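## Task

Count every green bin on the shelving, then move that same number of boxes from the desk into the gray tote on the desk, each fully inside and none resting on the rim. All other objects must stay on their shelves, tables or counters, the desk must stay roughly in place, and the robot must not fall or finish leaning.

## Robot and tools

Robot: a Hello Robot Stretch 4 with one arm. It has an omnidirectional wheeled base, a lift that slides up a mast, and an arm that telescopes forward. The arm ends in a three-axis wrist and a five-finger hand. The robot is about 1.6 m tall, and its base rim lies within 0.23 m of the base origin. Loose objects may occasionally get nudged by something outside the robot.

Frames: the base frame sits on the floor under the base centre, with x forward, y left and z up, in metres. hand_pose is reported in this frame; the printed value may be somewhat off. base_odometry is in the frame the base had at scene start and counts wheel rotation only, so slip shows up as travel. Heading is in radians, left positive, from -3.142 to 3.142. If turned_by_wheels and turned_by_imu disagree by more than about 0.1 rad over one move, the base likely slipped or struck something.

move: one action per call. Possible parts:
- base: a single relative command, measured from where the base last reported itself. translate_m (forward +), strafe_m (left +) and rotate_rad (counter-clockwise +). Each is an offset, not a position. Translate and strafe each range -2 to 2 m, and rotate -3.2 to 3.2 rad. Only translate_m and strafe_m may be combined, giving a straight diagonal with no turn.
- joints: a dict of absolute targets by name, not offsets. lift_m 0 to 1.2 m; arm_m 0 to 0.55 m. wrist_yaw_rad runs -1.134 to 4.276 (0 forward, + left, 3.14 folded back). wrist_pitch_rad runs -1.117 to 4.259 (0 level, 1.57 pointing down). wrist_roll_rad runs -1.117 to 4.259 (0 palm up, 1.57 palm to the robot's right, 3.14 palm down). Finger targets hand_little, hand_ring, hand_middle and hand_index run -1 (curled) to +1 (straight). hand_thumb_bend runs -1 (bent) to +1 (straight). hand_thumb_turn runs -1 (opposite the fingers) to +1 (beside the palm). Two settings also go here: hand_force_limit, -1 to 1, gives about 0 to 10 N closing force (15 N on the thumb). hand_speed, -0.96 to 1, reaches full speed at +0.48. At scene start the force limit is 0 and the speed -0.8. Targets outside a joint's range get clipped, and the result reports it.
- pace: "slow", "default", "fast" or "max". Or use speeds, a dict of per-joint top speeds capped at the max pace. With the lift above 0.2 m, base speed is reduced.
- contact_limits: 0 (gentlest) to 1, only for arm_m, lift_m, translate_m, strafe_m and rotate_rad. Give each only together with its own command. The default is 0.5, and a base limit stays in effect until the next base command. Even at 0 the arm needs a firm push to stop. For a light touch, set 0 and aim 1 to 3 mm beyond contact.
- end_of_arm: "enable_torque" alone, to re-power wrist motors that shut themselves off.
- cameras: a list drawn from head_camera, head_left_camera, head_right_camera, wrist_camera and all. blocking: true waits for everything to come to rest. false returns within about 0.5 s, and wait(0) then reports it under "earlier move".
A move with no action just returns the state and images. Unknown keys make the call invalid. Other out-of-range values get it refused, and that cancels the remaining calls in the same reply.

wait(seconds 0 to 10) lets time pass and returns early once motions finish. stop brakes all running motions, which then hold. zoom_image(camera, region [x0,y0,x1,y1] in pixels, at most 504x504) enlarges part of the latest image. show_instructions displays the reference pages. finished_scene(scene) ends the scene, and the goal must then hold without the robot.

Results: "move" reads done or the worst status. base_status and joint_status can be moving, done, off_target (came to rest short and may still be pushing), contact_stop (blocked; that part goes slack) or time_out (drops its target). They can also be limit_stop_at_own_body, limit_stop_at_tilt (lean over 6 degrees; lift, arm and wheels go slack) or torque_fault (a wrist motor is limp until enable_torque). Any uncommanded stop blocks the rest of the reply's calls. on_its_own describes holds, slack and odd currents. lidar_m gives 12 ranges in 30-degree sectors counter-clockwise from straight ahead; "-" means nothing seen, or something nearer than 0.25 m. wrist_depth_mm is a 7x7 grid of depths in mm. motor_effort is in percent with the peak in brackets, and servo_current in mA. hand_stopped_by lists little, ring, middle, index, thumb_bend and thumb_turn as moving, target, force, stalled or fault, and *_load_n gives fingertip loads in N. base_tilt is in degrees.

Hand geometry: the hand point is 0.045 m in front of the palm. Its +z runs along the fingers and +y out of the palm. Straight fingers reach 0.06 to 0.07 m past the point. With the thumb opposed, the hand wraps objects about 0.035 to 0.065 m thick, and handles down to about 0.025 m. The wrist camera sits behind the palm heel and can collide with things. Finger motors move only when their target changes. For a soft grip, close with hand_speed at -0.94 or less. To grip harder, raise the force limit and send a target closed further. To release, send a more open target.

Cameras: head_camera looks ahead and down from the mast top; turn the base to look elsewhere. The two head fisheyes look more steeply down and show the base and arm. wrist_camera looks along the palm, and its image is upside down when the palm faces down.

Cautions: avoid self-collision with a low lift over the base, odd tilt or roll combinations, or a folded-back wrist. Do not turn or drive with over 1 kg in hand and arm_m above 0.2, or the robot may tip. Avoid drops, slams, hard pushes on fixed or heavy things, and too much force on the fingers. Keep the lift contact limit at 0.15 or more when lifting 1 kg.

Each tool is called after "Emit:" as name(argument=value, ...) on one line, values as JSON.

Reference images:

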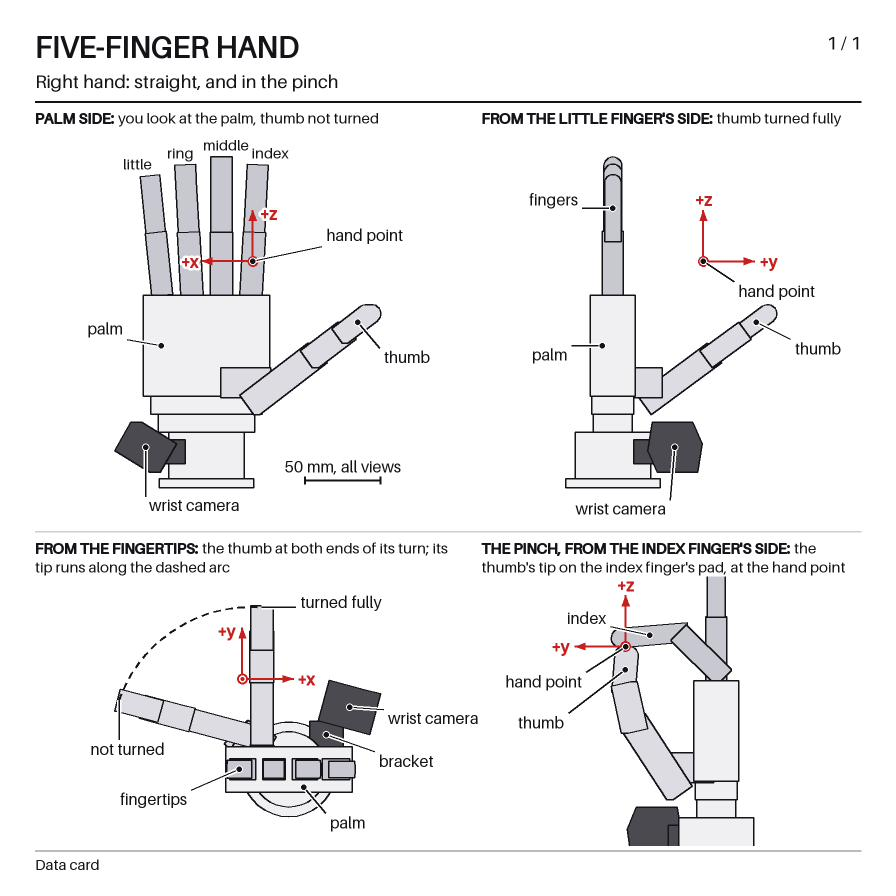

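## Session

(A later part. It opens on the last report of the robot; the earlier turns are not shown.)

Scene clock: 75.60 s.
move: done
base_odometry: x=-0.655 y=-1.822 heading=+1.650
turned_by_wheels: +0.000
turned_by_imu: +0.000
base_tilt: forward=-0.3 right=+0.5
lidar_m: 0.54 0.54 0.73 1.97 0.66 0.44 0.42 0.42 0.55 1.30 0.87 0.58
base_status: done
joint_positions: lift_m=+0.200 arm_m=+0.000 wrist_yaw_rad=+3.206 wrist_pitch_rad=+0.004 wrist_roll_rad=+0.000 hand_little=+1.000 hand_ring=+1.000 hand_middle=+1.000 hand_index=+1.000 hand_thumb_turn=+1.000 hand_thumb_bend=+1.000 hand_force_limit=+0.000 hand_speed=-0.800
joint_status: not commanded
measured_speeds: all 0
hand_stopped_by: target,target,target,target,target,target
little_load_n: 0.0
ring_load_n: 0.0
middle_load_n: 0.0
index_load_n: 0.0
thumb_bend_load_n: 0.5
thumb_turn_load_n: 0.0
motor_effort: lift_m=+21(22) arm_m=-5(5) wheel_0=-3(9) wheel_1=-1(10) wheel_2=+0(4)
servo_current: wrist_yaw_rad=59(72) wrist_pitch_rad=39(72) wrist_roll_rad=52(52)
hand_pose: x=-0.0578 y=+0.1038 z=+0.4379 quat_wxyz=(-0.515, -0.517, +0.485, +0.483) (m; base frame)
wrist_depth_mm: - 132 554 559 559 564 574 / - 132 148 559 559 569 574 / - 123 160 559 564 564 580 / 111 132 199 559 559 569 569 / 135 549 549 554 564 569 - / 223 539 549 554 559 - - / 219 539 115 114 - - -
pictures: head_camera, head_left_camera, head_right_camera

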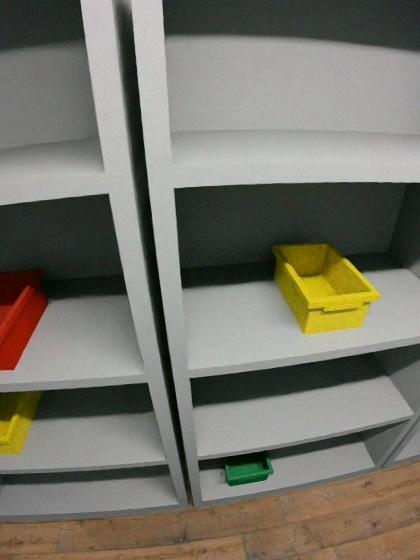

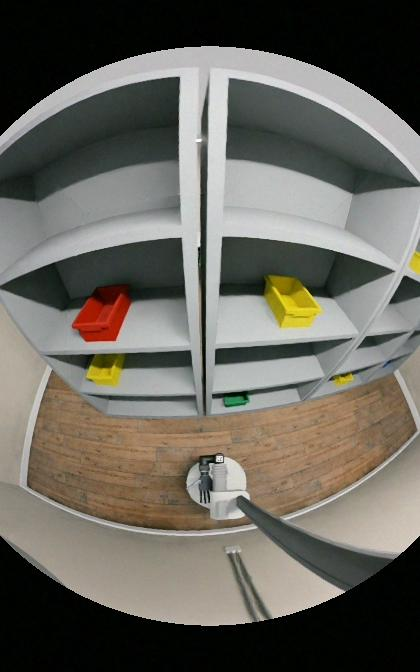

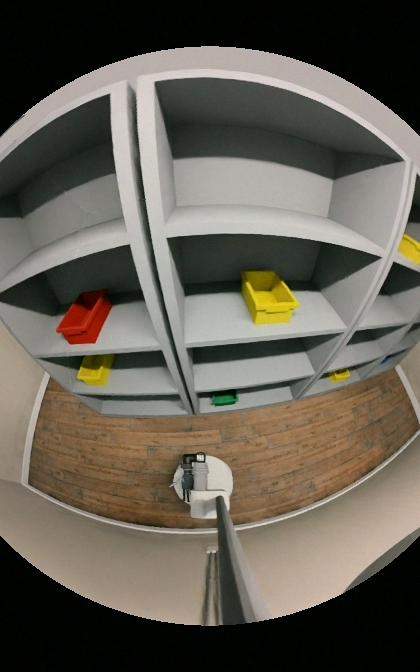

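Emit:
move(base={"translate_m": 0.1, "strafe_m": -0.8}, cameras=["head_camera","head_right_camera","head_left_camera"])

Emit:
move(base={"translate_m": 0.05, "strafe_m": -0.8}, cameras=["head_camera","head_right_camera","head_left_camera"])

Scene clock: 83.77 s.
move: done
base_odometry: x=+0.134 y=-1.659 heading=+1.650
turned_by_wheels: +0.000
turned_by_imu: +0.000
base_tilt: forward=-0.4 right=+0.5
lidar_m: 0.50 0.52 0.68 1.62 0.74 0.47 0.46 0.46 0.60 1.42 0.81 0.55
base_status: done
joint_positions: lift_m=+0.200 arm_m=+0.000 wrist_yaw_rad=+3.206 wrist_pitch_rad=+0.004 wrist_roll_rad=+0.000 hand_little=+1.000 hand_ring=+1.000 hand_middle=+1.000 hand_index=+1.000 hand_thumb_turn=+1.000 hand_thumb_bend=+1.000 hand_force_limit=+0.000 hand_speed=-0.800
joint_status: not commanded
measured_speeds: all 0
hand_stopped_by: target,target,target,target,target,target
little_load_n: 0.0
ring_load_n: 0.0
middle_load_n: 0.0
index_load_n: 0.0
thumb_bend_load_n: 0.0
thumb_turn_load_n: 0.0
motor_effort: lift_m=+22(22) arm_m=-5(6) wheel_0=-1(10) wheel_1=+0(10) wheel_2=-1(5)
servo_current: wrist_yaw_rad=46(65) wrist_pitch_rad=46(72) wrist_roll_rad=52(52)
hand_pose: x=-0.0578 y=+0.1038 z=+0.4379 quat_wxyz=(-0.515, -0.517, +0.485, +0.483) (m; base frame)
wrist_depth_mm: - 133 591 591 597 609 615 / - 132 147 591 603 603 615 / - 123 160 597 597 609 615 / 111 133 197 591 603 603 621 / 135 580 591 591 597 603 - / 221 574 580 591 603 - - / 219 574 115 114 - - -
pictures: head_camera, head_left_camera, head_right_camera

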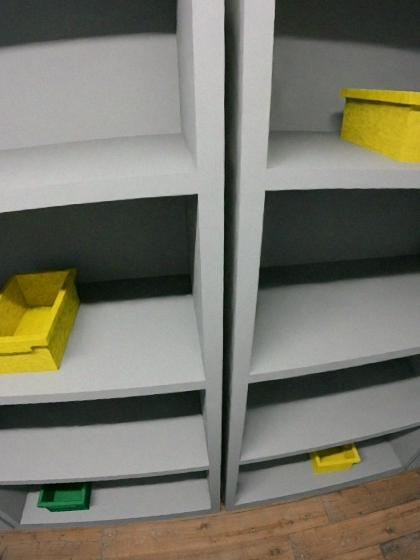

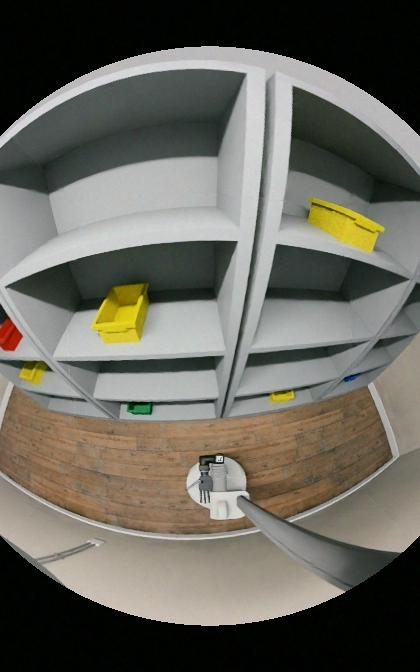

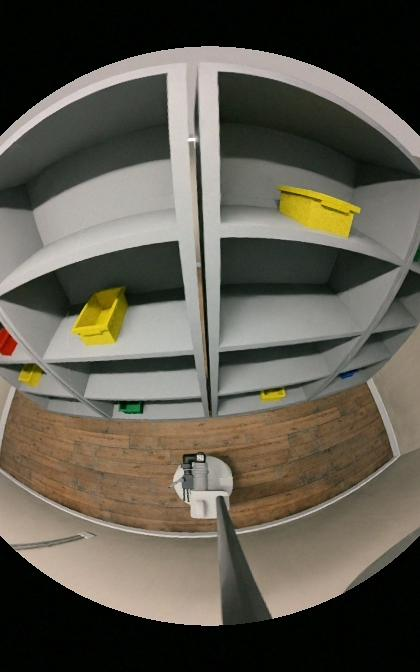

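Scene clock: 87.80 s.
move: done
base_odometry: x=+0.928 y=-1.546 heading=+1.650
turned_by_wheels: +0.000
turned_by_imu: -0.001
base_tilt: forward=-0.3 right=+0.5
lidar_m: 0.51 0.52 0.67 1.65 0.72 0.47 0.45 0.42 0.60 1.13 0.81 0.56
base_status: done
joint_positions: lift_m=+0.200 arm_m=+0.000 wrist_yaw_rad=+3.206 wrist_pitch_rad=+0.004 wrist_roll_rad=+0.000 hand_little=+1.000 hand_ring=+1.000 hand_middle=+1.000 hand_index=+1.000 hand_thumb_turn=+1.000 hand_thumb_bend=+1.000 hand_force_limit=+0.000 hand_speed=-0.800
joint_status: not commanded
measured_speeds: all 0
hand_stopped_by: target,target,target,target,target,target
little_load_n: 0.0
ring_load_n: 0.0
middle_load_n: 0.0
index_load_n: 0.0
thumb_bend_load_n: 0.0
thumb_turn_load_n: 0.0
motor_effort: lift_m=+22(22) arm_m=-5(5) wheel_0=+0(9) wheel_1=-1(10) wheel_2=-2(7)
servo_current: wrist_yaw_rad=39(72) wrist_pitch_rad=46(72) wrist_roll_rad=46(59)
hand_pose: x=-0.0578 y=+0.1038 z=+0.4379 quat_wxyz=(-0.515, -0.517, +0.485, +0.483) (m; base frame)
wrist_depth_mm: - 133 580 574 591 597 603 / - 132 147 585 585 591 597 / - 123 160 574 585 585 591 / 111 132 198 574 585 585 603 / 135 564 569 574 585 591 - / 221 564 569 574 580 - - / 219 559 115 114 - - -
pictures: head_camera, head_left_camera, head_right_camera

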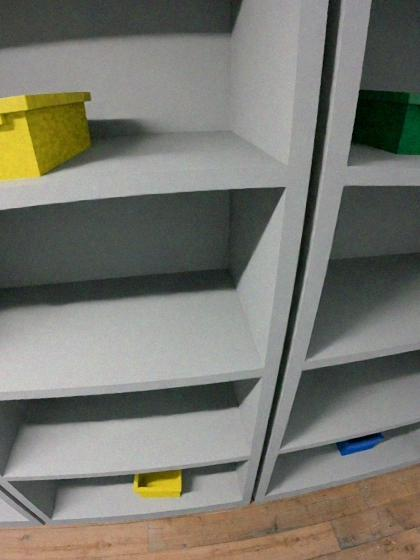

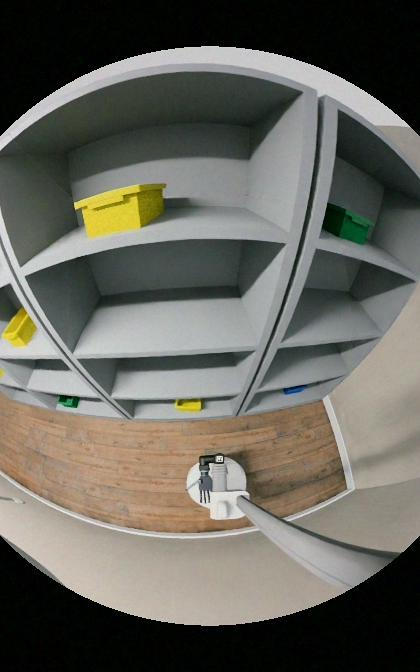

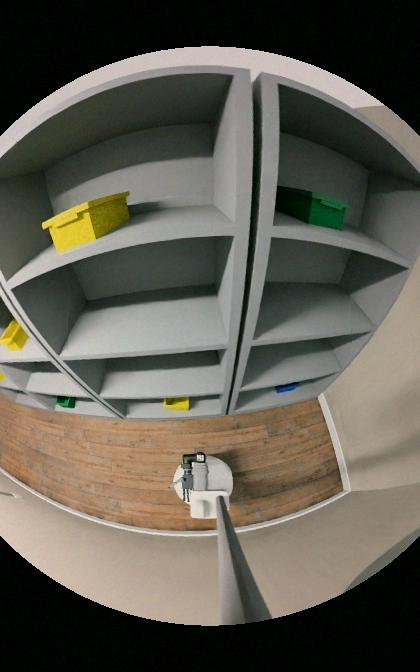

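Emit:
move(base={"translate_m": 0.05, "strafe_m": -0.6}, cameras=["head_camera","head_right_camera","head_left_camera"])

Scene clock: 92.77 s.
move: done
base_odometry: x=+1.522 y=-1.449 heading=+1.650
turned_by_wheels: +0.000
turned_by_imu: +0.000
base_tilt: forward=-0.3 right=+0.5
lidar_m: 0.50 0.53 0.70 1.65 0.73 0.48 0.44 0.43 0.59 0.53 0.56 0.55
base_status: done
joint_positions: lift_m=+0.200 arm_m=+0.000 wrist_yaw_rad=+3.206 wrist_pitch_rad=+0.004 wrist_roll_rad=+0.000 hand_little=+1.000 hand_ring=+1.000 hand_middle=+1.000 hand_index=+1.000 hand_thumb_turn=+1.000 hand_thumb_bend=+1.000 hand_force_limit=+0.000 hand_speed=-0.800
joint_status: not commanded
measured_speeds: all 0
hand_stopped_by: target,target,target,target,target,target
little_load_n: 0.0
ring_load_n: 0.0
middle_load_n: 0.0
index_load_n: 0.0
thumb_bend_load_n: 0.0
thumb_turn_load_n: 0.0
motor_effort: lift_m=+22(22) arm_m=-5(6) wheel_0=-1(9) wheel_1=+0(10) wheel_2=-2(6)
servo_current: wrist_yaw_rad=46(65) wrist_pitch_rad=52(72) wrist_roll_rad=46(52)
hand_pose: x=-0.0578 y=+0.1038 z=+0.4379 quat_wxyz=(-0.515, -0.517, +0.485, +0.483) (m; base frame)
wrist_depth_mm: - 133 580 585 591 591 603 / - 132 147 580 591 591 597 / - 123 160 585 585 591 603 / 111 132 197 580 585 591 603 / 135 559 574 580 585 591 - / 221 564 564 574 580 - - / 219 564 115 114 - - -
pictures: head_camera, head_left_camera, head_right_camera

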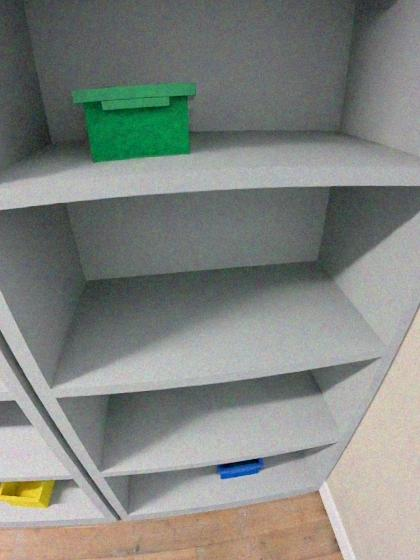

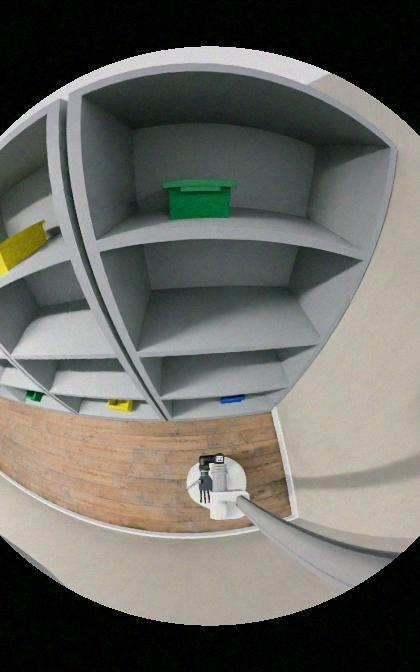

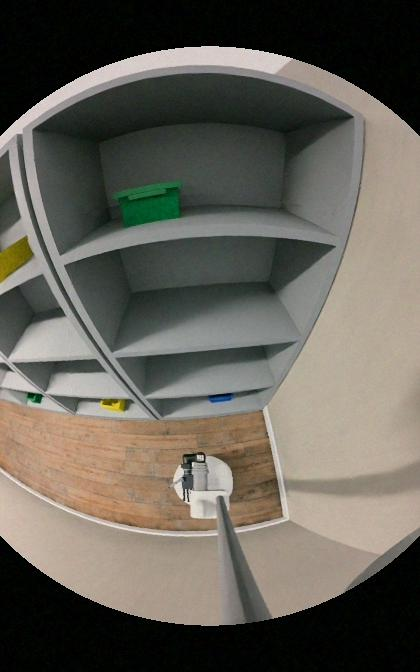

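Emit:
move(base={"rotate_rad": -3.14}, cameras=["wrist_camera", "head_camera"])

Scene clock: 107.80 s.
move: done
base_odometry: x=+1.522 y=-1.449 heading=-1.490
turned_by_wheels: -3.140
turned_by_imu: -3.082
base_tilt: forward=-0.3 right=+0.5
lidar_m: 0.42 0.45 0.59 0.54 0.58 0.55 0.53 0.54 0.73 1.78 0.67 0.46
base_status: done
joint_positions: lift_m=+0.200 arm_m=+0.000 wrist_yaw_rad=+3.206 wrist_pitch_rad=+0.004 wrist_roll_rad=+0.000 hand_little=+1.000 hand_ring=+1.000 hand_middle=+1.000 hand_index=+1.000 hand_thumb_turn=+1.000 hand_thumb_bend=+1.000 hand_force_limit=+0.000 hand_speed=-0.800
joint_status: not commanded
measured_speeds: all 0
hand_stopped_by: target,target,target,target,target,target
little_load_n: 0.0
ring_load_n: 0.0
middle_load_n: 0.0
index_load_n: 0.0
thumb_bend_load_n: 0.0
thumb_turn_load_n: 0.0
motor_effort: lift_m=+21(22) arm_m=-6(6) wheel_0=-1(7) wheel_1=-2(11) wheel_2=+0(7)
servo_current: wrist_yaw_rad=65(65) wrist_pitch_rad=46(78) wrist_roll_rad=46(59)
hand_pose: x=-0.0578 y=+0.1038 z=+0.4379 quat_wxyz=(-0.515, -0.517, +0.485, +0.483) (m; base frame)
wrist_depth_mm: - 133 1060 1118 1118 878 676 / - 132 143 1138 1138 866 661 / - 123 161 1138 842 778 676 / 112 132 199 1118 1138 891 668 / 135 759 1118 1098 1118 991 - / 221 842 1138 1060 1060 - - / 220 741 115 114 - - -
pictures: head_camera, wrist_camera
camera_calibration:
wrist_camera: T_world_to_cam=[[-0.0437115, 0.997574, -0.0541794, -0.0664501], [-0.0152035, -0.0548892, -0.998377, 0.441418], [-0.998929, -0.0428168, 0.0175659, 0.100156], [0, 0, 0, 1]] pos_world=[0.103855, 0.0948063, 0.435342]

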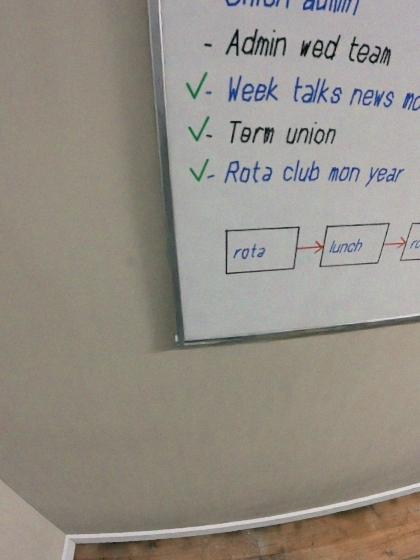

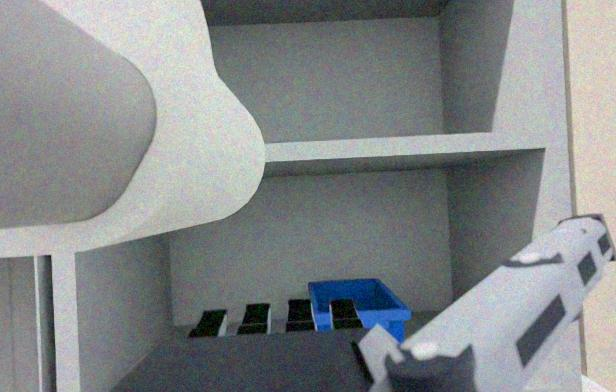

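Emit:
move(base={"translate_m": 0.05, "strafe_m": -0.8}, cameras=["wrist_camera"])

Emit:
move(base={"translate_m": 0.05, "strafe_m": -0.8}, cameras=["wrist_camera"])

Emit:
move(base={"translate_m": 0.05, "strafe_m": -0.8}, cameras=["wrist_camera"])

Scene clock: 120.27 s.
move: done
base_odometry: x=+0.728 y=-1.563 heading=-1.491
turned_by_wheels: +0.000
turned_by_imu: +0.000
base_tilt: forward=-0.3 right=+0.5
lidar_m: 0.42 0.44 0.61 1.35 0.84 0.58 0.53 0.55 0.73 1.81 0.66 0.47
base_status: done
joint_positions: lift_m=+0.200 arm_m=+0.000 wrist_yaw_rad=+3.206 wrist_pitch_rad=+0.004 wrist_roll_rad=+0.000 hand_little=+1.000 hand_ring=+1.000 hand_middle=+1.000 hand_index=+1.000 hand_thumb_turn=+1.000 hand_thumb_bend=+1.000 hand_force_limit=+0.000 hand_speed=-0.800
joint_status: not commanded
measured_speeds: all 0
hand_stopped_by: target,target,target,target,target,target
little_load_n: 0.0
ring_load_n: 0.0
middle_load_n: 0.0
index_load_n: 0.0
thumb_bend_load_n: 0.0
thumb_turn_load_n: -0.5
motor_effort: lift_m=+21(22) arm_m=-6(6) wheel_0=-1(9) wheel_1=-1(13) wheel_2=-2(5)
servo_current: wrist_yaw_rad=39(65) wrist_pitch_rad=39(72) wrist_roll_rad=52(52)
hand_pose: x=-0.0578 y=+0.1038 z=+0.4379 quat_wxyz=(-0.515, -0.517, +0.485, +0.483) (m; base frame)
wrist_depth_mm: - 133 1078 1138 1160 676 1138 / - 132 143 1138 1138 676 1160 / - 123 161 1138 - 676 1060 / 111 132 200 1138 1160 668 1160 / 135 1138 1118 1138 1118 668 - / 212 1118 1118 211 1160 - - / 218 854 115 114 - - -
pictures: wrist_camera
camera_calibration:
wrist_camera: T_world_to_cam=[[-0.0436119, 0.997578, -0.0541829, -0.066459], [-0.015209, -0.0548911, -0.998377, 0.441419], [-0.998933, -0.042717, 0.017566, 0.100147], [0, 0, 0, 1]] pos_world=[0.103855, 0.094806, 0.435342]

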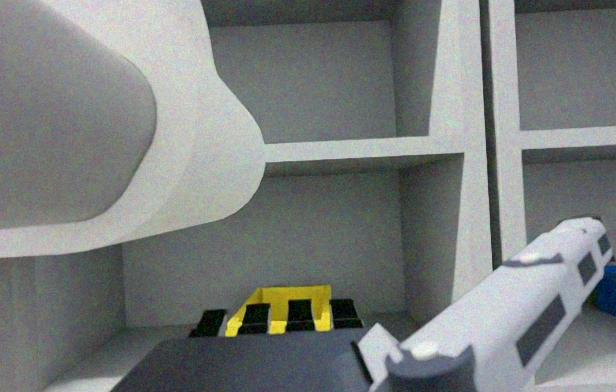

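Scene clock: 124.30 s.
move: done
base_odometry: x=-0.065 y=-1.676 heading=-1.491
turned_by_wheels: +0.000
turned_by_imu: -0.001
base_tilt: forward=-0.3 right=+0.5
lidar_m: 0.41 0.44 0.61 1.45 0.84 0.57 0.55 0.53 0.75 2.20 0.68 0.43
base_status: done
joint_positions: lift_m=+0.200 arm_m=+0.000 wrist_yaw_rad=+3.206 wrist_pitch_rad=+0.004 wrist_roll_rad=+0.000 hand_little=+1.000 hand_ring=+1.000 hand_middle=+1.000 hand_index=+1.000 hand_thumb_turn=+1.000 hand_thumb_bend=+1.000 hand_force_limit=+0.000 hand_speed=-0.800
joint_status: not commanded
measured_speeds: all 0
hand_stopped_by: target,target,target,target,target,target
little_load_n: 0.0
ring_load_n: 0.0
middle_load_n: 0.0
index_load_n: 0.0
thumb_bend_load_n: 0.0
thumb_turn_load_n: 0.0
motor_effort: lift_m=+21(22) arm_m=-5(6) wheel_0=+0(10) wheel_1=-1(12) wheel_2=-2(7)
servo_current: wrist_yaw_rad=46(72) wrist_pitch_rad=33(65) wrist_roll_rad=46(52)
hand_pose: x=-0.0578 y=+0.1038 z=+0.4379 quat_wxyz=(-0.515, -0.517, +0.485, +0.483) (m; base frame)
wrist_depth_mm: - 133 1008 1098 741 1182 1160 / - 132 138 - 759 1138 1182 / - 123 160 683 683 1160 1138 / 111 132 198 - 715 1138 1160 / 135 133 - - 741 1160 - / 212 976 183 180 676 - - / 218 707 115 114 - - -
pictures: wrist_camera
camera_calibration:
wrist_camera: T_world_to_cam=[[-0.0437115, 0.997574, -0.0541794, -0.0664501], [-0.0152035, -0.0548892, -0.998377, 0.441418], [-0.998929, -0.0428168, 0.0175659, 0.100156], [0, 0, 0, 1]] pos_world=[0.103855, 0.0948063, 0.435342]

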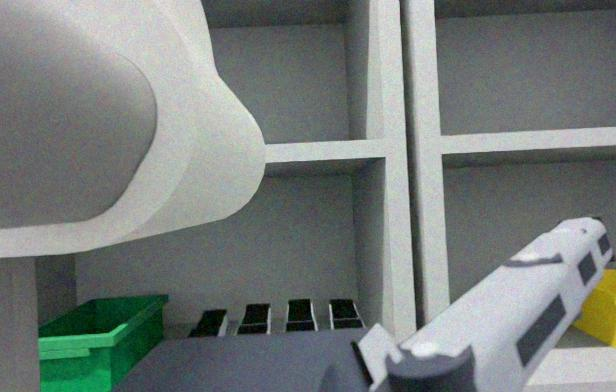

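Scene clock: 128.33 s.
move: done
base_odometry: x=-0.858 y=-1.790 heading=-1.491
turned_by_wheels: +0.000
turned_by_imu: +0.000
base_tilt: forward=-0.3 right=+0.5
lidar_m: 0.41 0.43 0.58 1.41 0.86 0.58 0.55 0.56 0.71 1.76 0.63 0.45
base_status: done
joint_positions: lift_m=+0.200 arm_m=+0.000 wrist_yaw_rad=+3.206 wrist_pitch_rad=+0.004 wrist_roll_rad=+0.000 hand_little=+1.000 hand_ring=+1.000 hand_middle=+1.000 hand_index=+1.000 hand_thumb_turn=+1.000 hand_thumb_bend=+1.000 hand_force_limit=+0.000 hand_speed=-0.800
joint_status: not commanded
measured_speeds: all 0
hand_stopped_by: target,target,target,target,target,target
little_load_n: 0.0
ring_load_n: 0.0
middle_load_n: 0.5
index_load_n: 0.0
thumb_bend_load_n: 0.0
thumb_turn_load_n: 0.0
motor_effort: lift_m=+22(22) arm_m=-6(6) wheel_0=+1(9) wheel_1=+0(10) wheel_2=-1(5)
servo_current: wrist_yaw_rad=52(65) wrist_pitch_rad=26(72) wrist_roll_rad=39(52)
hand_pose: x=-0.0578 y=+0.1038 z=+0.4379 quat_wxyz=(-0.515, -0.517, +0.485, +0.483) (m; base frame)
wrist_depth_mm: - 133 1078 1008 1118 1118 1118 / - 132 144 1138 - - - / - 124 161 699 691 691 759 / 111 133 200 991 - - - / 134 1138 1138 1138 - - - / 223 1138 1118 676 960 - - / 220 866 115 114 - - -
pictures: wrist_camera
camera_calibration:
wrist_camera: T_world_to_cam=[[-0.0437115, 0.997574, -0.0541794, -0.0664501], [-0.0152035, -0.0548892, -0.998377, 0.441418], [-0.998929, -0.0428168, 0.0175659, 0.100156], [0, 0, 0, 1]] pos_world=[0.103855, 0.0948063, 0.435342]

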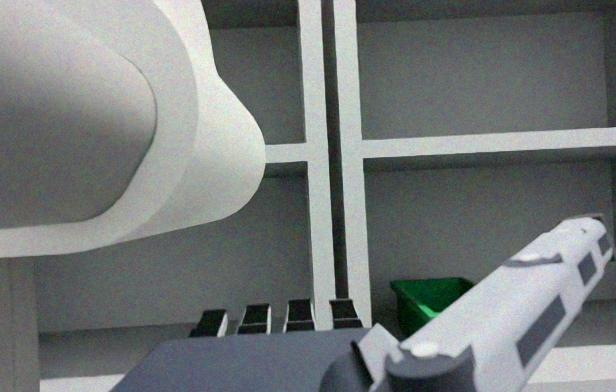

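Emit:
move(base={"translate_m": -0.053, "strafe_m": -1.3})

Emit:
move(base={"translate_m": -1.65, "strafe_m": -0.047})

Emit:
move(base={"rotate_rad": 3.13}, cameras=["head_camera", "head_right_camera"])

Scene clock: 144.30 s.
move: done
base_odometry: x=-2.159 y=-1.841 heading=-1.491
turned_by_wheels: +0.000
turned_by_imu: +0.001
base_tilt: forward=-0.3 right=+0.5
lidar_m: 0.52 0.56 0.75 1.84 0.67 0.70 2.47 0.75 0.49 0.47 0.48 0.58
base_status: done
joint_positions: lift_m=+0.200 arm_m=+0.000 wrist_yaw_rad=+3.206 wrist_pitch_rad=+0.004 wrist_roll_rad=+0.000 hand_little=+1.000 hand_ring=+1.000 hand_middle=+1.000 hand_index=+1.000 hand_thumb_turn=+1.000 hand_thumb_bend=+1.000 hand_force_limit=+0.000 hand_speed=-0.800
joint_status: not commanded
measured_speeds: all 0
hand_stopped_by: target,target,target,target,target,target
little_load_n: 0.0
ring_load_n: 0.0
middle_load_n: 0.0
index_load_n: 0.0
thumb_bend_load_n: 0.0
thumb_turn_load_n: 0.0
motor_effort: lift_m=+21(22) arm_m=-6(6) wheel_0=+0(10) wheel_1=+0(13) wheel_2=+2(5)
servo_current: wrist_yaw_rad=59(78) wrist_pitch_rad=46(78) wrist_roll_rad=52(52)
hand_pose: x=-0.0578 y=+0.1038 z=+0.4379 quat_wxyz=(-0.515, -0.517, +0.485, +0.483) (m; base frame)
wrist_depth_mm: - 133 - - - 842 574 / - 132 138 - - 842 609 / - 123 161 - - 866 615 / 112 132 200 - - 878 621 / 134 1229 - - - 960 - / 223 1205 1537 1618 1576 - - / 219 1025 115 114 - - -
pictures: none

Scene clock: 151.30 s.
move: done
base_odometry: x=-2.337 y=-0.200 heading=-1.491
turned_by_wheels: +0.000
turned_by_imu: +0.020
base_tilt: forward=-0.3 right=+0.5
lidar_m: 1.81 0.84 0.99 2.48 1.16 1.05 1.53 0.78 0.51 0.49 0.51 0.68
base_status: done
joint_positions: lift_m=+0.200 arm_m=+0.000 wrist_yaw_rad=+3.206 wrist_pitch_rad=+0.004 wrist_roll_rad=+0.000 hand_little=+1.000 hand_ring=+1.000 hand_middle=+1.000 hand_index=+1.000 hand_thumb_turn=+1.000 hand_thumb_bend=+1.000 hand_force_limit=+0.000 hand_speed=-0.800
joint_status: not commanded
measured_speeds: all 0
hand_stopped_by: target,target,target,target,target,target
little_load_n: 0.0
ring_load_n: 0.0
middle_load_n: 0.0
index_load_n: 0.0
thumb_bend_load_n: 0.0
thumb_turn_load_n: 0.5
motor_effort: lift_m=+22(22) arm_m=-6(6) wheel_0=+1(6) wheel_1=+0(9) wheel_2=-1(9)
servo_current: wrist_yaw_rad=26(78) wrist_pitch_rad=52(72) wrist_roll_rad=52(52)
hand_pose: x=-0.0578 y=+0.1038 z=+0.4379 quat_wxyz=(-0.515, -0.517, +0.485, +0.483) (m; base frame)
wrist_depth_mm: - 133 1708 1708 1661 1756 1756 / - 132 143 1708 1756 1708 1042 / - 124 161 1708 1708 1661 1756 / 111 132 199 1756 1708 1708 1708 / 134 1255 1708 1661 1708 1756 - / 222 1229 1537 1661 1537 - - / 220 1042 115 114 - - -
pictures: none

Scene clock: 154.17 s.
move: done
base_odometry: x=-2.337 y=-0.200 heading=+1.639
turned_by_wheels: +3.130
turned_by_imu: +3.073
base_tilt: forward=-0.3 right=+0.5
lidar_m: 1.51 0.80 0.55 0.51 0.52 0.71 1.67 0.87 0.95 2.18 1.17 1.04
base_status: done
joint_positions: lift_m=+0.200 arm_m=+0.000 wrist_yaw_rad=+3.206 wrist_pitch_rad=+0.004 wrist_roll_rad=+0.000 hand_little=+1.000 hand_ring=+1.000 hand_middle=+1.000 hand_index=+1.000 hand_thumb_turn=+1.000 hand_thumb_bend=+1.000 hand_force_limit=+0.000 hand_speed=-0.800
joint_status: not commanded
measured_speeds: all 0
hand_stopped_by: target,target,target,target,target,target
little_load_n: -0.5
ring_load_n: 0.0
middle_load_n: 0.0
index_load_n: 0.0
thumb_bend_load_n: 0.0
thumb_turn_load_n: 0.0
motor_effort: lift_m=+21(22) arm_m=-6(6) wheel_0=-1(7) wheel_1=+0(10) wheel_2=+0(9)
servo_current: wrist_yaw_rad=33(65) wrist_pitch_rad=52(65) wrist_roll_rad=46(52)
hand_pose: x=-0.0577 y=+0.1038 z=+0.4379 quat_wxyz=(-0.515, -0.517, +0.485, +0.483) (m; base frame)
wrist_depth_mm: - 133 - - 1537 842 609 / - 132 139 - 1576 842 609 / - 123 162 - 1661 866 621 / 112 132 200 - 1576 878 634 / 134 1229 - - 1661 946 - / 222 1336 1576 1618 1366 - - / 220 1042 115 114 - - -
pictures: head_camera, head_right_camera

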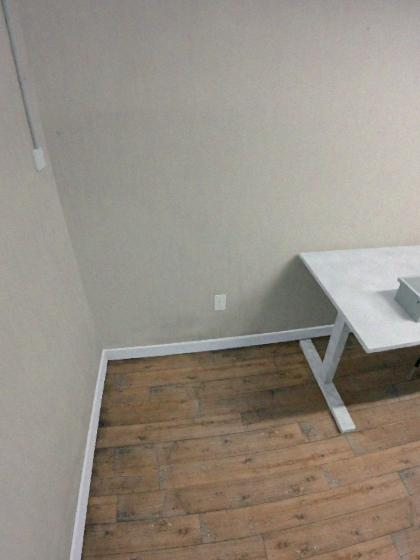

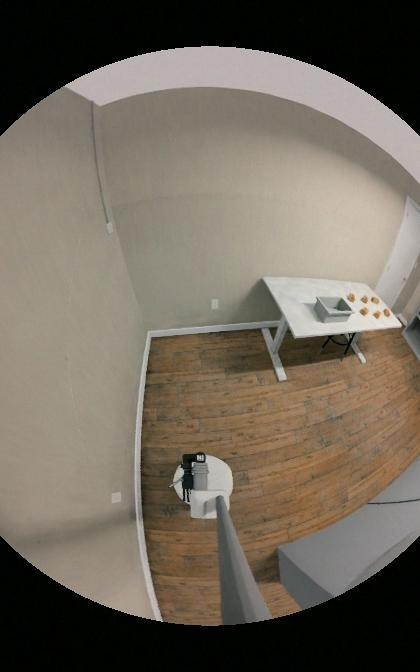

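Emit:
move(base={"rotate_rad": 0.06})

Emit:
move(base={"translate_m": 0.125, "strafe_m": -1.365}, joints={"lift_m": 0.95}, cameras=["head_camera", "head_right_camera"])

Scene clock: 164.27 s.
move: done
base_odometry: x=-2.337 y=-0.200 heading=+1.699
turned_by_wheels: +0.060
turned_by_imu: +0.060
base_tilt: forward=-0.3 right=+0.5
lidar_m: 1.51 0.75 0.53 0.50 0.53 0.74 1.99 0.86 1.01 2.64 1.12 1.01
base_status: done
joint_positions: lift_m=+0.200 arm_m=+0.000 wrist_yaw_rad=+3.206 wrist_pitch_rad=+0.004 wrist_roll_rad=+0.000 hand_little=+1.000 hand_ring=+1.000 hand_middle=+1.000 hand_index=+1.000 hand_thumb_turn=+1.000 hand_thumb_bend=+1.000 hand_force_limit=+0.000 hand_speed=-0.800
joint_status: not commanded
measured_speeds: all 0
hand_stopped_by: target,target,target,target,target,target
little_load_n: 0.0
ring_load_n: 0.0
middle_load_n: 0.0
index_load_n: 0.0
thumb_bend_load_n: 0.0
thumb_turn_load_n: 0.0
motor_effort: lift_m=+21(22) arm_m=-6(6) wheel_0=-1(4) wheel_1=+1(5) wheel_2=-1(5)
servo_current: wrist_yaw_rad=59(59) wrist_pitch_rad=46(59) wrist_roll_rad=46(52)
hand_pose: x=-0.0577 y=+0.1038 z=+0.4379 quat_wxyz=(-0.515, -0.517, +0.485, +0.483) (m; base frame)
wrist_depth_mm: - 133 - - 1863 931 654 / - 132 139 - 1983 946 661 / - 123 162 - 1983 960 661 / 112 132 201 - - 991 676 / 135 1098 - - - 1078 - / 222 1182 1537 1618 1576 - - / 220 976 115 114 - - -
pictures: none

Scene clock: 170.20 s.
move: done
base_odometry: x=-0.999 y=+0.099 heading=+1.699
turned_by_wheels: +0.000
turned_by_imu: -0.001
base_tilt: forward=-0.3 right=+0.5
lidar_m: 0.65 0.66 0.90 1.87 1.97 0.85 0.81 0.82 1.14 2.36 0.96 0.68
base_status: done
joint_positions: lift_m=+0.950 arm_m=+0.000 wrist_yaw_rad=+3.206 wrist_pitch_rad=+0.004 wrist_roll_rad=+0.000 hand_little=+1.000 hand_ring=+1.000 hand_middle=+1.000 hand_index=+1.000 hand_thumb_turn=+1.000 hand_thumb_bend=+1.000 hand_force_limit=+0.000 hand_speed=-0.800
joint_status: all done
measured_speeds: all 0
hand_stopped_by: target,target,target,target,target,target
little_load_n: 0.0
ring_load_n: 0.0
middle_load_n: 0.0
index_load_n: 0.0
thumb_bend_load_n: 0.0
thumb_turn_load_n: 0.0
motor_effort: lift_m=+23(27) arm_m=-6(6) wheel_0=-1(10) wheel_1=+0(11) wheel_2=+0(7)
servo_current: wrist_yaw_rad=52(65) wrist_pitch_rad=46(65) wrist_roll_rad=46(59)
hand_pose: x=-0.0577 y=+0.1038 z=+1.1873 quat_wxyz=(-0.515, -0.517, +0.485, +0.483) (m; base frame)
wrist_depth_mm: - 133 946 946 960 946 931 / - 132 143 946 946 931 931 / - 123 160 946 946 946 931 / 111 132 198 946 946 946 931 / 134 133 991 960 946 931 - / 211 - 187 946 946 - - / 211 110 115 114 - - -
pictures: head_camera, head_right_camera

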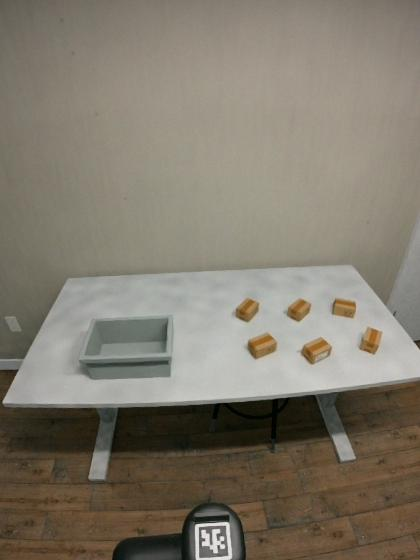

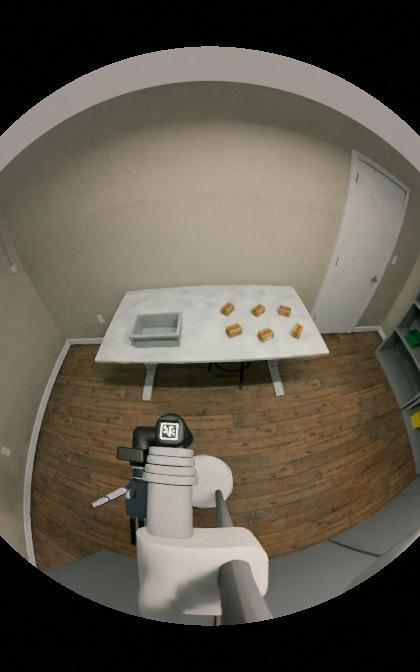

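Emit:
move(base={"translate_m": 0.18, "strafe_m": -0.25}, cameras=["head_camera"])

Emit:
zoom_image(camera="head_camera", region=[110, 280, 390, 420])

Emit:
zoom_image(camera="head_camera", region=[0, 290, 180, 440])

Scene clock: 177.23 s.
move: done
base_odometry: x=-0.774 y=+0.309 heading=+1.699
turned_by_wheels: +0.000
turned_by_imu: -0.001
base_tilt: forward=-0.3 right=+0.5
lidar_m: 0.47 0.49 0.71 2.14 1.48 1.05 0.98 1.00 1.39 2.11 0.69 0.49
base_status: done
joint_positions: lift_m=+0.950 arm_m=+0.000 wrist_yaw_rad=+3.206 wrist_pitch_rad=+0.004 wrist_roll_rad=+0.000 hand_little=+1.000 hand_ring=+1.000 hand_middle=+1.000 hand_index=+1.000 hand_thumb_turn=+1.000 hand_thumb_bend=+1.000 hand_force_limit=+0.000 hand_speed=-0.800
joint_status: not commanded
measured_speeds: all 0
hand_stopped_by: target,target,target,target,target,target
little_load_n: 0.0
ring_load_n: 0.0
middle_load_n: 0.0
index_load_n: 0.0
thumb_bend_load_n: 0.0
thumb_turn_load_n: 0.0
motor_effort: lift_m=+23(24) arm_m=-6(6) wheel_0=+0(10) wheel_1=+0(8) wheel_2=+1(8)
servo_current: wrist_yaw_rad=46(65) wrist_pitch_rad=39(72) wrist_roll_rad=39(52)
hand_pose: x=-0.0577 y=+0.1038 z=+1.1873 quat_wxyz=(-0.515, -0.517, +0.485, +0.483) (m; base frame)
wrist_depth_mm: - 133 - 1138 1118 1098 1118 / - 132 137 - 1118 1118 1138 / - 123 160 - 1118 1138 1118 / 111 132 198 - 1138 1138 1118 / 134 133 - - 1118 1098 - / 212 - 183 196 1138 - - / 211 110 115 114 - - -
pictures: head_camera

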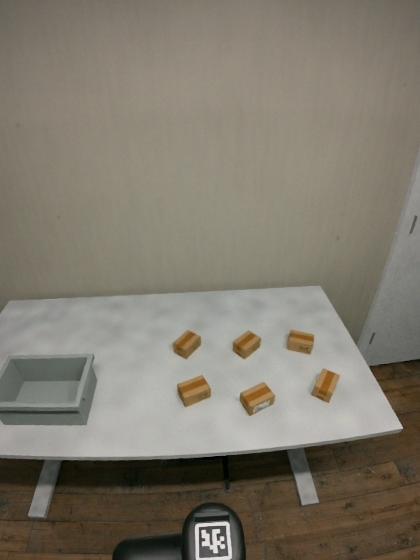

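Scaled by 1.800 from the camera's 420x560 image, which has a finer 1200x1600 frame.

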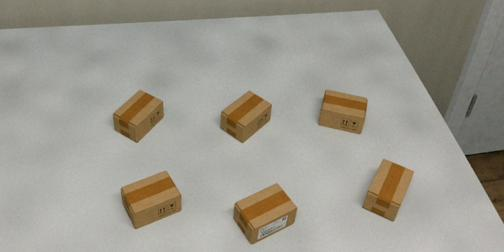

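Scaled by 2.800 from the camera's 420x560 image, which has a finer 1200x1600 frame.

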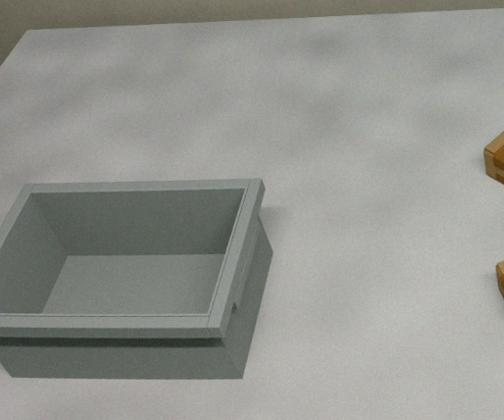

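Emit:
zoom_image(camera="head_camera", region=[160, 360, 300, 430])

Emit:
zoom_image(camera="head_camera", region=[160, 320, 360, 420])

Scaled by 3.600 from the camera's 420x560 image, which has a finer 1200x1600 frame.

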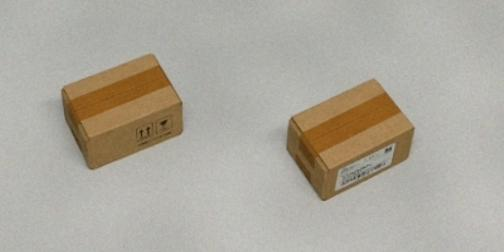

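Scaled by 2.520 from the camera's 420x560 image, which has a finer 1200x1600 frame.

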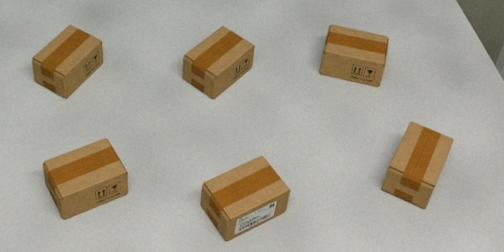

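Emit:
move(base={"strafe_m": 0.039}, joints={"lift_m": 0.95, "wrist_yaw_rad": 0.42, "wrist_pitch_rad": 0.7, "wrist_roll_rad": 3.14, "hand_thumb_turn": -1, "hand_index": 0.75, "hand_middle": 0.75, "hand_speed": 0.3})

Emit:
move(joints={"arm_m": 0.35, "lift_m": 0.868}, cameras=["head_camera", "wrist_camera"])

Scene clock: 253.67 s.
move: done
base_odometry: x=-0.813 y=+0.304 heading=+1.699
turned_by_wheels: +0.000
turned_by_imu: +0.001
base_tilt: forward=-0.3 right=+0.5
lidar_m: 0.48 0.50 0.69 2.08 1.48 1.05 0.98 1.01 1.38 2.16 0.69 0.50
base_status: done
joint_positions: lift_m=+0.950 arm_m=+0.000 wrist_yaw_rad=+0.422 wrist_pitch_rad=+0.700 wrist_roll_rad=+3.137 hand_little=+1.000 hand_ring=+1.000 hand_middle=+0.750 hand_index=+0.750 hand_thumb_turn=-1.000 hand_thumb_bend=+1.000 hand_force_limit=+0.000 hand_speed=+0.300
joint_status: all done
measured_speeds: all 0
hand_stopped_by: target,target,target,target,target,target
little_load_n: 0.0
ring_load_n: 0.0
middle_load_n: 0.0
index_load_n: 0.0
thumb_bend_load_n: 0.0
thumb_turn_load_n: 0.0
motor_effort: lift_m=+24(25) arm_m=-6(6) wheel_0=+0(8) wheel_1=+0(11) wheel_2=+0(4)
servo_current: wrist_yaw_rad=39(156) wrist_pitch_rad=52(78) wrist_roll_rad=39(130)
hand_pose: x=+0.3133 y=+0.0016 z=+0.9392 quat_wxyz=(-0.353, +0.763, -0.491, +0.230) (m; base frame)
wrist_depth_mm: 960 991 1008 1042 1042 1060 1098 / 931 1118 1098 117 1182 1160 1229 / 384 397 1255 1229 - 1366 1366 / 424 445 452 462 - 1576 1576 / 436 525 512 544 - 574 640 / 574 640 525 196 - 609 691 / 798 723 115 - - 691 661
pictures: none

Scene clock: 255.83 s.
move: done
base_odometry: x=-0.813 y=+0.304 heading=+1.699
turned_by_wheels: +0.000
turned_by_imu: +0.000
base_tilt: forward=-0.3 right=+0.5
lidar_m: 0.46 0.51 0.70 2.08 1.48 1.04 0.99 1.01 1.37 2.13 0.69 0.49
base_status: not commanded
joint_positions: lift_m=+0.868 arm_m=+0.350 wrist_yaw_rad=+0.422 wrist_pitch_rad=+0.700 wrist_roll_rad=+3.137 hand_little=+1.000 hand_ring=+1.000 hand_middle=+0.750 hand_index=+0.750 hand_thumb_turn=-1.000 hand_thumb_bend=+1.000 hand_force_limit=+0.000 hand_speed=+0.300
joint_status: all done
measured_speeds: all 0
hand_stopped_by: target,target,target,target,target,target
little_load_n: 0.0
ring_load_n: 0.0
middle_load_n: 0.0
index_load_n: 0.0
thumb_bend_load_n: 0.0
thumb_turn_load_n: 0.0
motor_effort: lift_m=+18(22) arm_m=+7(9) wheel_0=+0(1) wheel_1=+0(0) wheel_2=+0(0)
servo_current: wrist_yaw_rad=52(72) wrist_pitch_rad=39(65) wrist_roll_rad=46(59)
hand_pose: x=+0.6630 y=+0.0016 z=+0.8576 quat_wxyz=(-0.353, +0.762, -0.491, +0.230) (m; base frame)
wrist_depth_mm: 225 227 229 233 236 238 241 / 250 253 235 117 263 267 271 / 283 287 276 224 300 304 309 / 307 329 334 338 - 353 359 / 379 387 370 387 - 418 392 / 459 466 362 195 - 521 480 / 580 539 115 - - 647 732
pictures: head_camera, wrist_camera
camera_calibration:
wrist_camera: T_world_to_cam=[[-0.393814, 0.917777, 0.0509465, 0.231859], [0.622982, 0.225744, 0.748955, -1.05628], [0.675873, 0.326688, -0.660659, 0.279114], [0, 0, 0, 1]] pos_world=[0.560709, -0.065529, 0.963695]

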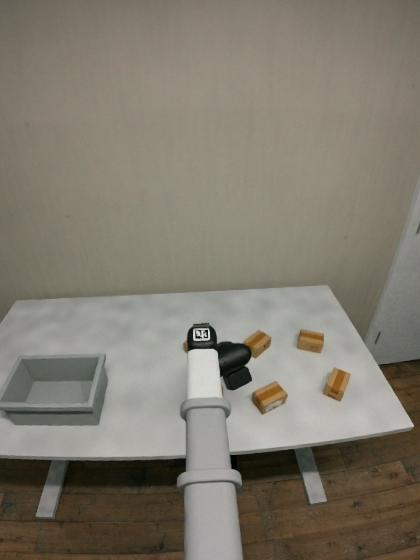

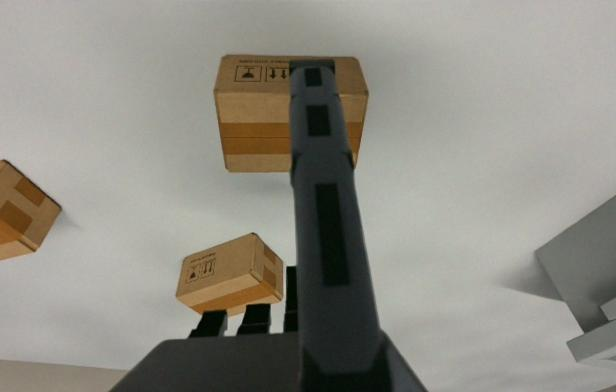

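Emit:
move(base={"strafe_m": 0.005}, joints={"arm_m": 0.3635, "lift_m": 0.82, "wrist_yaw_rad": 0.39}, cameras=["wrist_camera"])

Scene clock: 271.33 s.
move: done
base_odometry: x=-0.818 y=+0.303 heading=+1.699
turned_by_wheels: +0.000
turned_by_imu: +0.001
base_tilt: forward=-0.3 right=+0.5
lidar_m: 0.47 0.48 0.69 2.08 1.46 1.06 0.97 1.02 1.39 2.15 0.70 0.49
base_status: done
joint_positions: lift_m=+0.820 arm_m=+0.363 wrist_yaw_rad=+0.392 wrist_pitch_rad=+0.700 wrist_roll_rad=+3.137 hand_little=+1.000 hand_ring=+1.000 hand_middle=+0.750 hand_index=+0.750 hand_thumb_turn=-1.000 hand_thumb_bend=+1.000 hand_force_limit=+0.000 hand_speed=+0.300
joint_status: all done
measured_speeds: all 0
hand_stopped_by: target,target,target,target,target,target
little_load_n: 0.0
ring_load_n: 0.0
middle_load_n: 0.0
index_load_n: 0.0
thumb_bend_load_n: 0.0
thumb_turn_load_n: 0.0
motor_effort: lift_m=+18(19) arm_m=+6(9) wheel_0=-1(7) wheel_1=+0(6) wheel_2=+0(2)
servo_current: wrist_yaw_rad=65(104) wrist_pitch_rad=52(59) wrist_roll_rad=46(52)
hand_pose: x=+0.6765 y=-0.0027 z=+0.8096 quat_wxyz=(-0.350, +0.755, -0.502, +0.235) (m; base frame)
wrist_depth_mm: 179 181 183 186 189 190 192 / 200 202 196 117 205 212 216 / 225 229 176 171 234 244 246 / 257 263 256 198 - 281 285 / 285 307 315 319 - 334 340 / 364 375 324 196 - 415 424 / 455 430 115 - - 517 554
pictures: wrist_camera
camera_calibration:
wrist_camera: T_world_to_cam=[[-0.366302, 0.929102, 0.0509126, 0.224981], [0.629433, 0.207116, 0.748944, -1.03214], [0.685301, 0.306386, -0.660674, 0.233146], [0, 0, 0, 1]] pos_world=[0.572299, -0.0666903, 0.915595]

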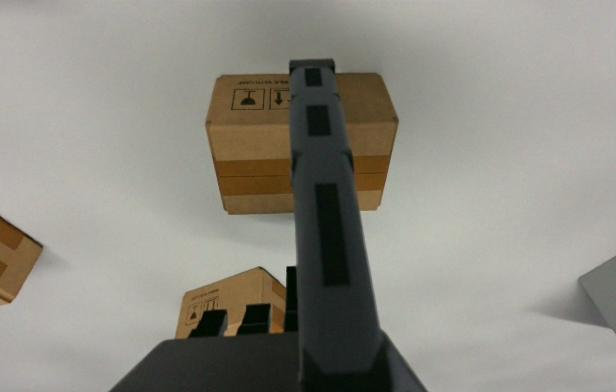

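Emit:
move(joints={"lift_m": 0.787}, contact_limits={"lift_m": 0.2}, pace="slow")

Emit:
move(joints={"hand_index": 0.3, "hand_middle": 0.3, "hand_thumb_bend": 0.0, "hand_speed": -0.94, "hand_force_limit": -0.4})

Emit:
move(joints={"hand_index": 0.05, "hand_middle": 0.1, "hand_thumb_bend": -0.1, "hand_force_limit": -0.1}, cameras=["wrist_camera"])

Scene clock: 277.27 s.
move: done
base_odometry: x=-0.818 y=+0.303 heading=+1.699
turned_by_wheels: +0.000
turned_by_imu: +0.001
base_tilt: forward=-0.3 right=+0.5
lidar_m: 0.45 0.50 0.69 2.08 1.47 1.05 0.99 1.01 1.35 2.15 0.69 0.49
base_status: not commanded
joint_positions: lift_m=+0.787 arm_m=+0.363 wrist_yaw_rad=+0.392 wrist_pitch_rad=+0.700 wrist_roll_rad=+3.137 hand_little=+1.000 hand_ring=+1.000 hand_middle=+0.750 hand_index=+0.750 hand_thumb_turn=-1.000 hand_thumb_bend=+1.000 hand_force_limit=+0.000 hand_speed=+0.300
joint_status: all done
measured_speeds: all 0
hand_stopped_by: target,target,target,target,target,target
little_load_n: 0.0
ring_load_n: 0.0
middle_load_n: -0.5
index_load_n: 0.0
thumb_bend_load_n: 0.0
thumb_turn_load_n: 0.0
motor_effort: lift_m=+18(19) arm_m=+6(7) wheel_0=-1(1) wheel_1=+0(0) wheel_2=+0(1)
servo_current: wrist_yaw_rad=65(65) wrist_pitch_rad=46(65) wrist_roll_rad=46(52)
contact_limits: lift_m 0.2
hand_pose: x=+0.6765 y=-0.0027 z=+0.7767 quat_wxyz=(-0.350, +0.755, -0.502, +0.235) (m; base frame)
wrist_depth_mm: 148 150 152 154 158 158 158 / 164 167 169 117 173 176 178 / 187 188 164 154 172 200 204 / 213 216 154 151 222 232 236 / 249 254 242 179 - 276 281 / 301 307 294 211 - 342 351 / 377 353 115 - - 430 459
pictures: none

Scene clock: 281.97 s.
move: off_target
base_odometry: x=-0.818 y=+0.303 heading=+1.699
turned_by_wheels: +0.000
turned_by_imu: +0.001
base_tilt: forward=-0.3 right=+0.5
lidar_m: 0.47 0.51 0.69 2.08 1.48 1.04 0.99 1.02 1.35 2.15 0.72 0.50
base_status: not commanded
joint_positions: lift_m=+0.787 arm_m=+0.363 wrist_yaw_rad=+0.392 wrist_pitch_rad=+0.700 wrist_roll_rad=+3.137 hand_little=+1.000 hand_ring=+1.000 hand_middle=+0.300 hand_index=+0.300 hand_thumb_turn=-1.000 hand_thumb_bend=+0.626 hand_force_limit=-0.400 hand_speed=-0.940
joint_status: hand_thumb_bend off_target (ended at +0.626, target +0.000); the others done
measured_speeds: all 0
hand_stopped_by: target,target,target,target,force,target
little_load_n: 0.0
ring_load_n: 0.0
middle_load_n: 3.5
index_load_n: 2.0
thumb_bend_load_n: 4.5
thumb_turn_load_n: 0.0
motor_effort: lift_m=+18(19) arm_m=+7(7) wheel_0=-1(1) wheel_1=+0(1) wheel_2=+0(1)
servo_current: wrist_yaw_rad=46(78) wrist_pitch_rad=65(72) wrist_roll_rad=46(59)
contact_limits: lift_m 0.2
hand_pose: x=+0.6765 y=-0.0027 z=+0.7767 quat_wxyz=(-0.350, +0.755, -0.502, +0.235) (m; base frame)
wrist_depth_mm: 148 150 151 154 158 157 158 / 164 166 166 166 169 177 178 / 187 188 144 133 143 200 203 / 215 216 154 151 216 231 236 / 249 255 251 179 - 276 283 / 301 309 294 168 - 340 349 / 379 355 115 - - 427 455
pictures: none

Scene clock: 283.13 s.
move: off_target
base_odometry: x=-0.818 y=+0.303 heading=+1.699
turned_by_wheels: +0.000
turned_by_imu: +0.000
base_tilt: forward=-0.3 right=+0.5
lidar_m: 0.47 0.50 0.68 2.07 1.49 1.05 0.99 1.02 1.38 2.15 0.67 0.46
base_status: not commanded
joint_positions: lift_m=+0.787 arm_m=+0.363 wrist_yaw_rad=+0.392 wrist_pitch_rad=+0.700 wrist_roll_rad=+3.137 hand_little=+1.000 hand_ring=+1.000 hand_middle=+0.296 hand_index=+0.285 hand_thumb_turn=-1.000 hand_thumb_bend=+0.626 hand_force_limit=-0.100 hand_speed=-0.940
joint_status: hand_middle off_target (ended at +0.296, target +0.100); hand_index off_target (ended at +0.285, target +0.050); hand_thumb_bend off_target (ended at +0.626, target -0.100); the others done
measured_speeds: all 0
hand_stopped_by: target,target,force,force,force,target
little_load_n: 0.0
ring_load_n: 0.0
middle_load_n: 3.0
index_load_n: 5.0
thumb_bend_load_n: 7.5
thumb_turn_load_n: -0.5
motor_effort: lift_m=+18(18) arm_m=+6(7) wheel_0=-1(1) wheel_1=+0(0) wheel_2=+0(1)
servo_current: wrist_yaw_rad=46(65) wrist_pitch_rad=46(65) wrist_roll_rad=46(52)
contact_limits: lift_m 0.2
hand_pose: x=+0.6765 y=-0.0027 z=+0.7767 quat_wxyz=(-0.350, +0.755, -0.502, +0.235) (m; base frame)
wrist_depth_mm: 148 150 152 154 157 157 158 / 164 166 166 166 169 176 178 / 187 187 143 129 147 199 203 / 214 216 154 151 216 232 236 / 249 254 251 182 - 276 282 / 301 307 294 167 - 342 347 / 379 357 115 - - 424 459
pictures: wrist_camera
camera_calibration:
wrist_camera: T_world_to_cam=[[-0.366302, 0.929102, 0.0509126, 0.226656], [0.629433, 0.207116, 0.748944, -1.0075], [0.685301, 0.306386, -0.660674, 0.21141], [0, 0, 0, 1]] pos_world=[0.572299, -0.0666903, 0.882695]

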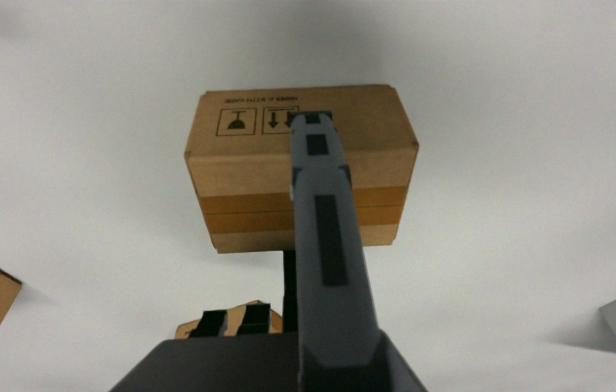

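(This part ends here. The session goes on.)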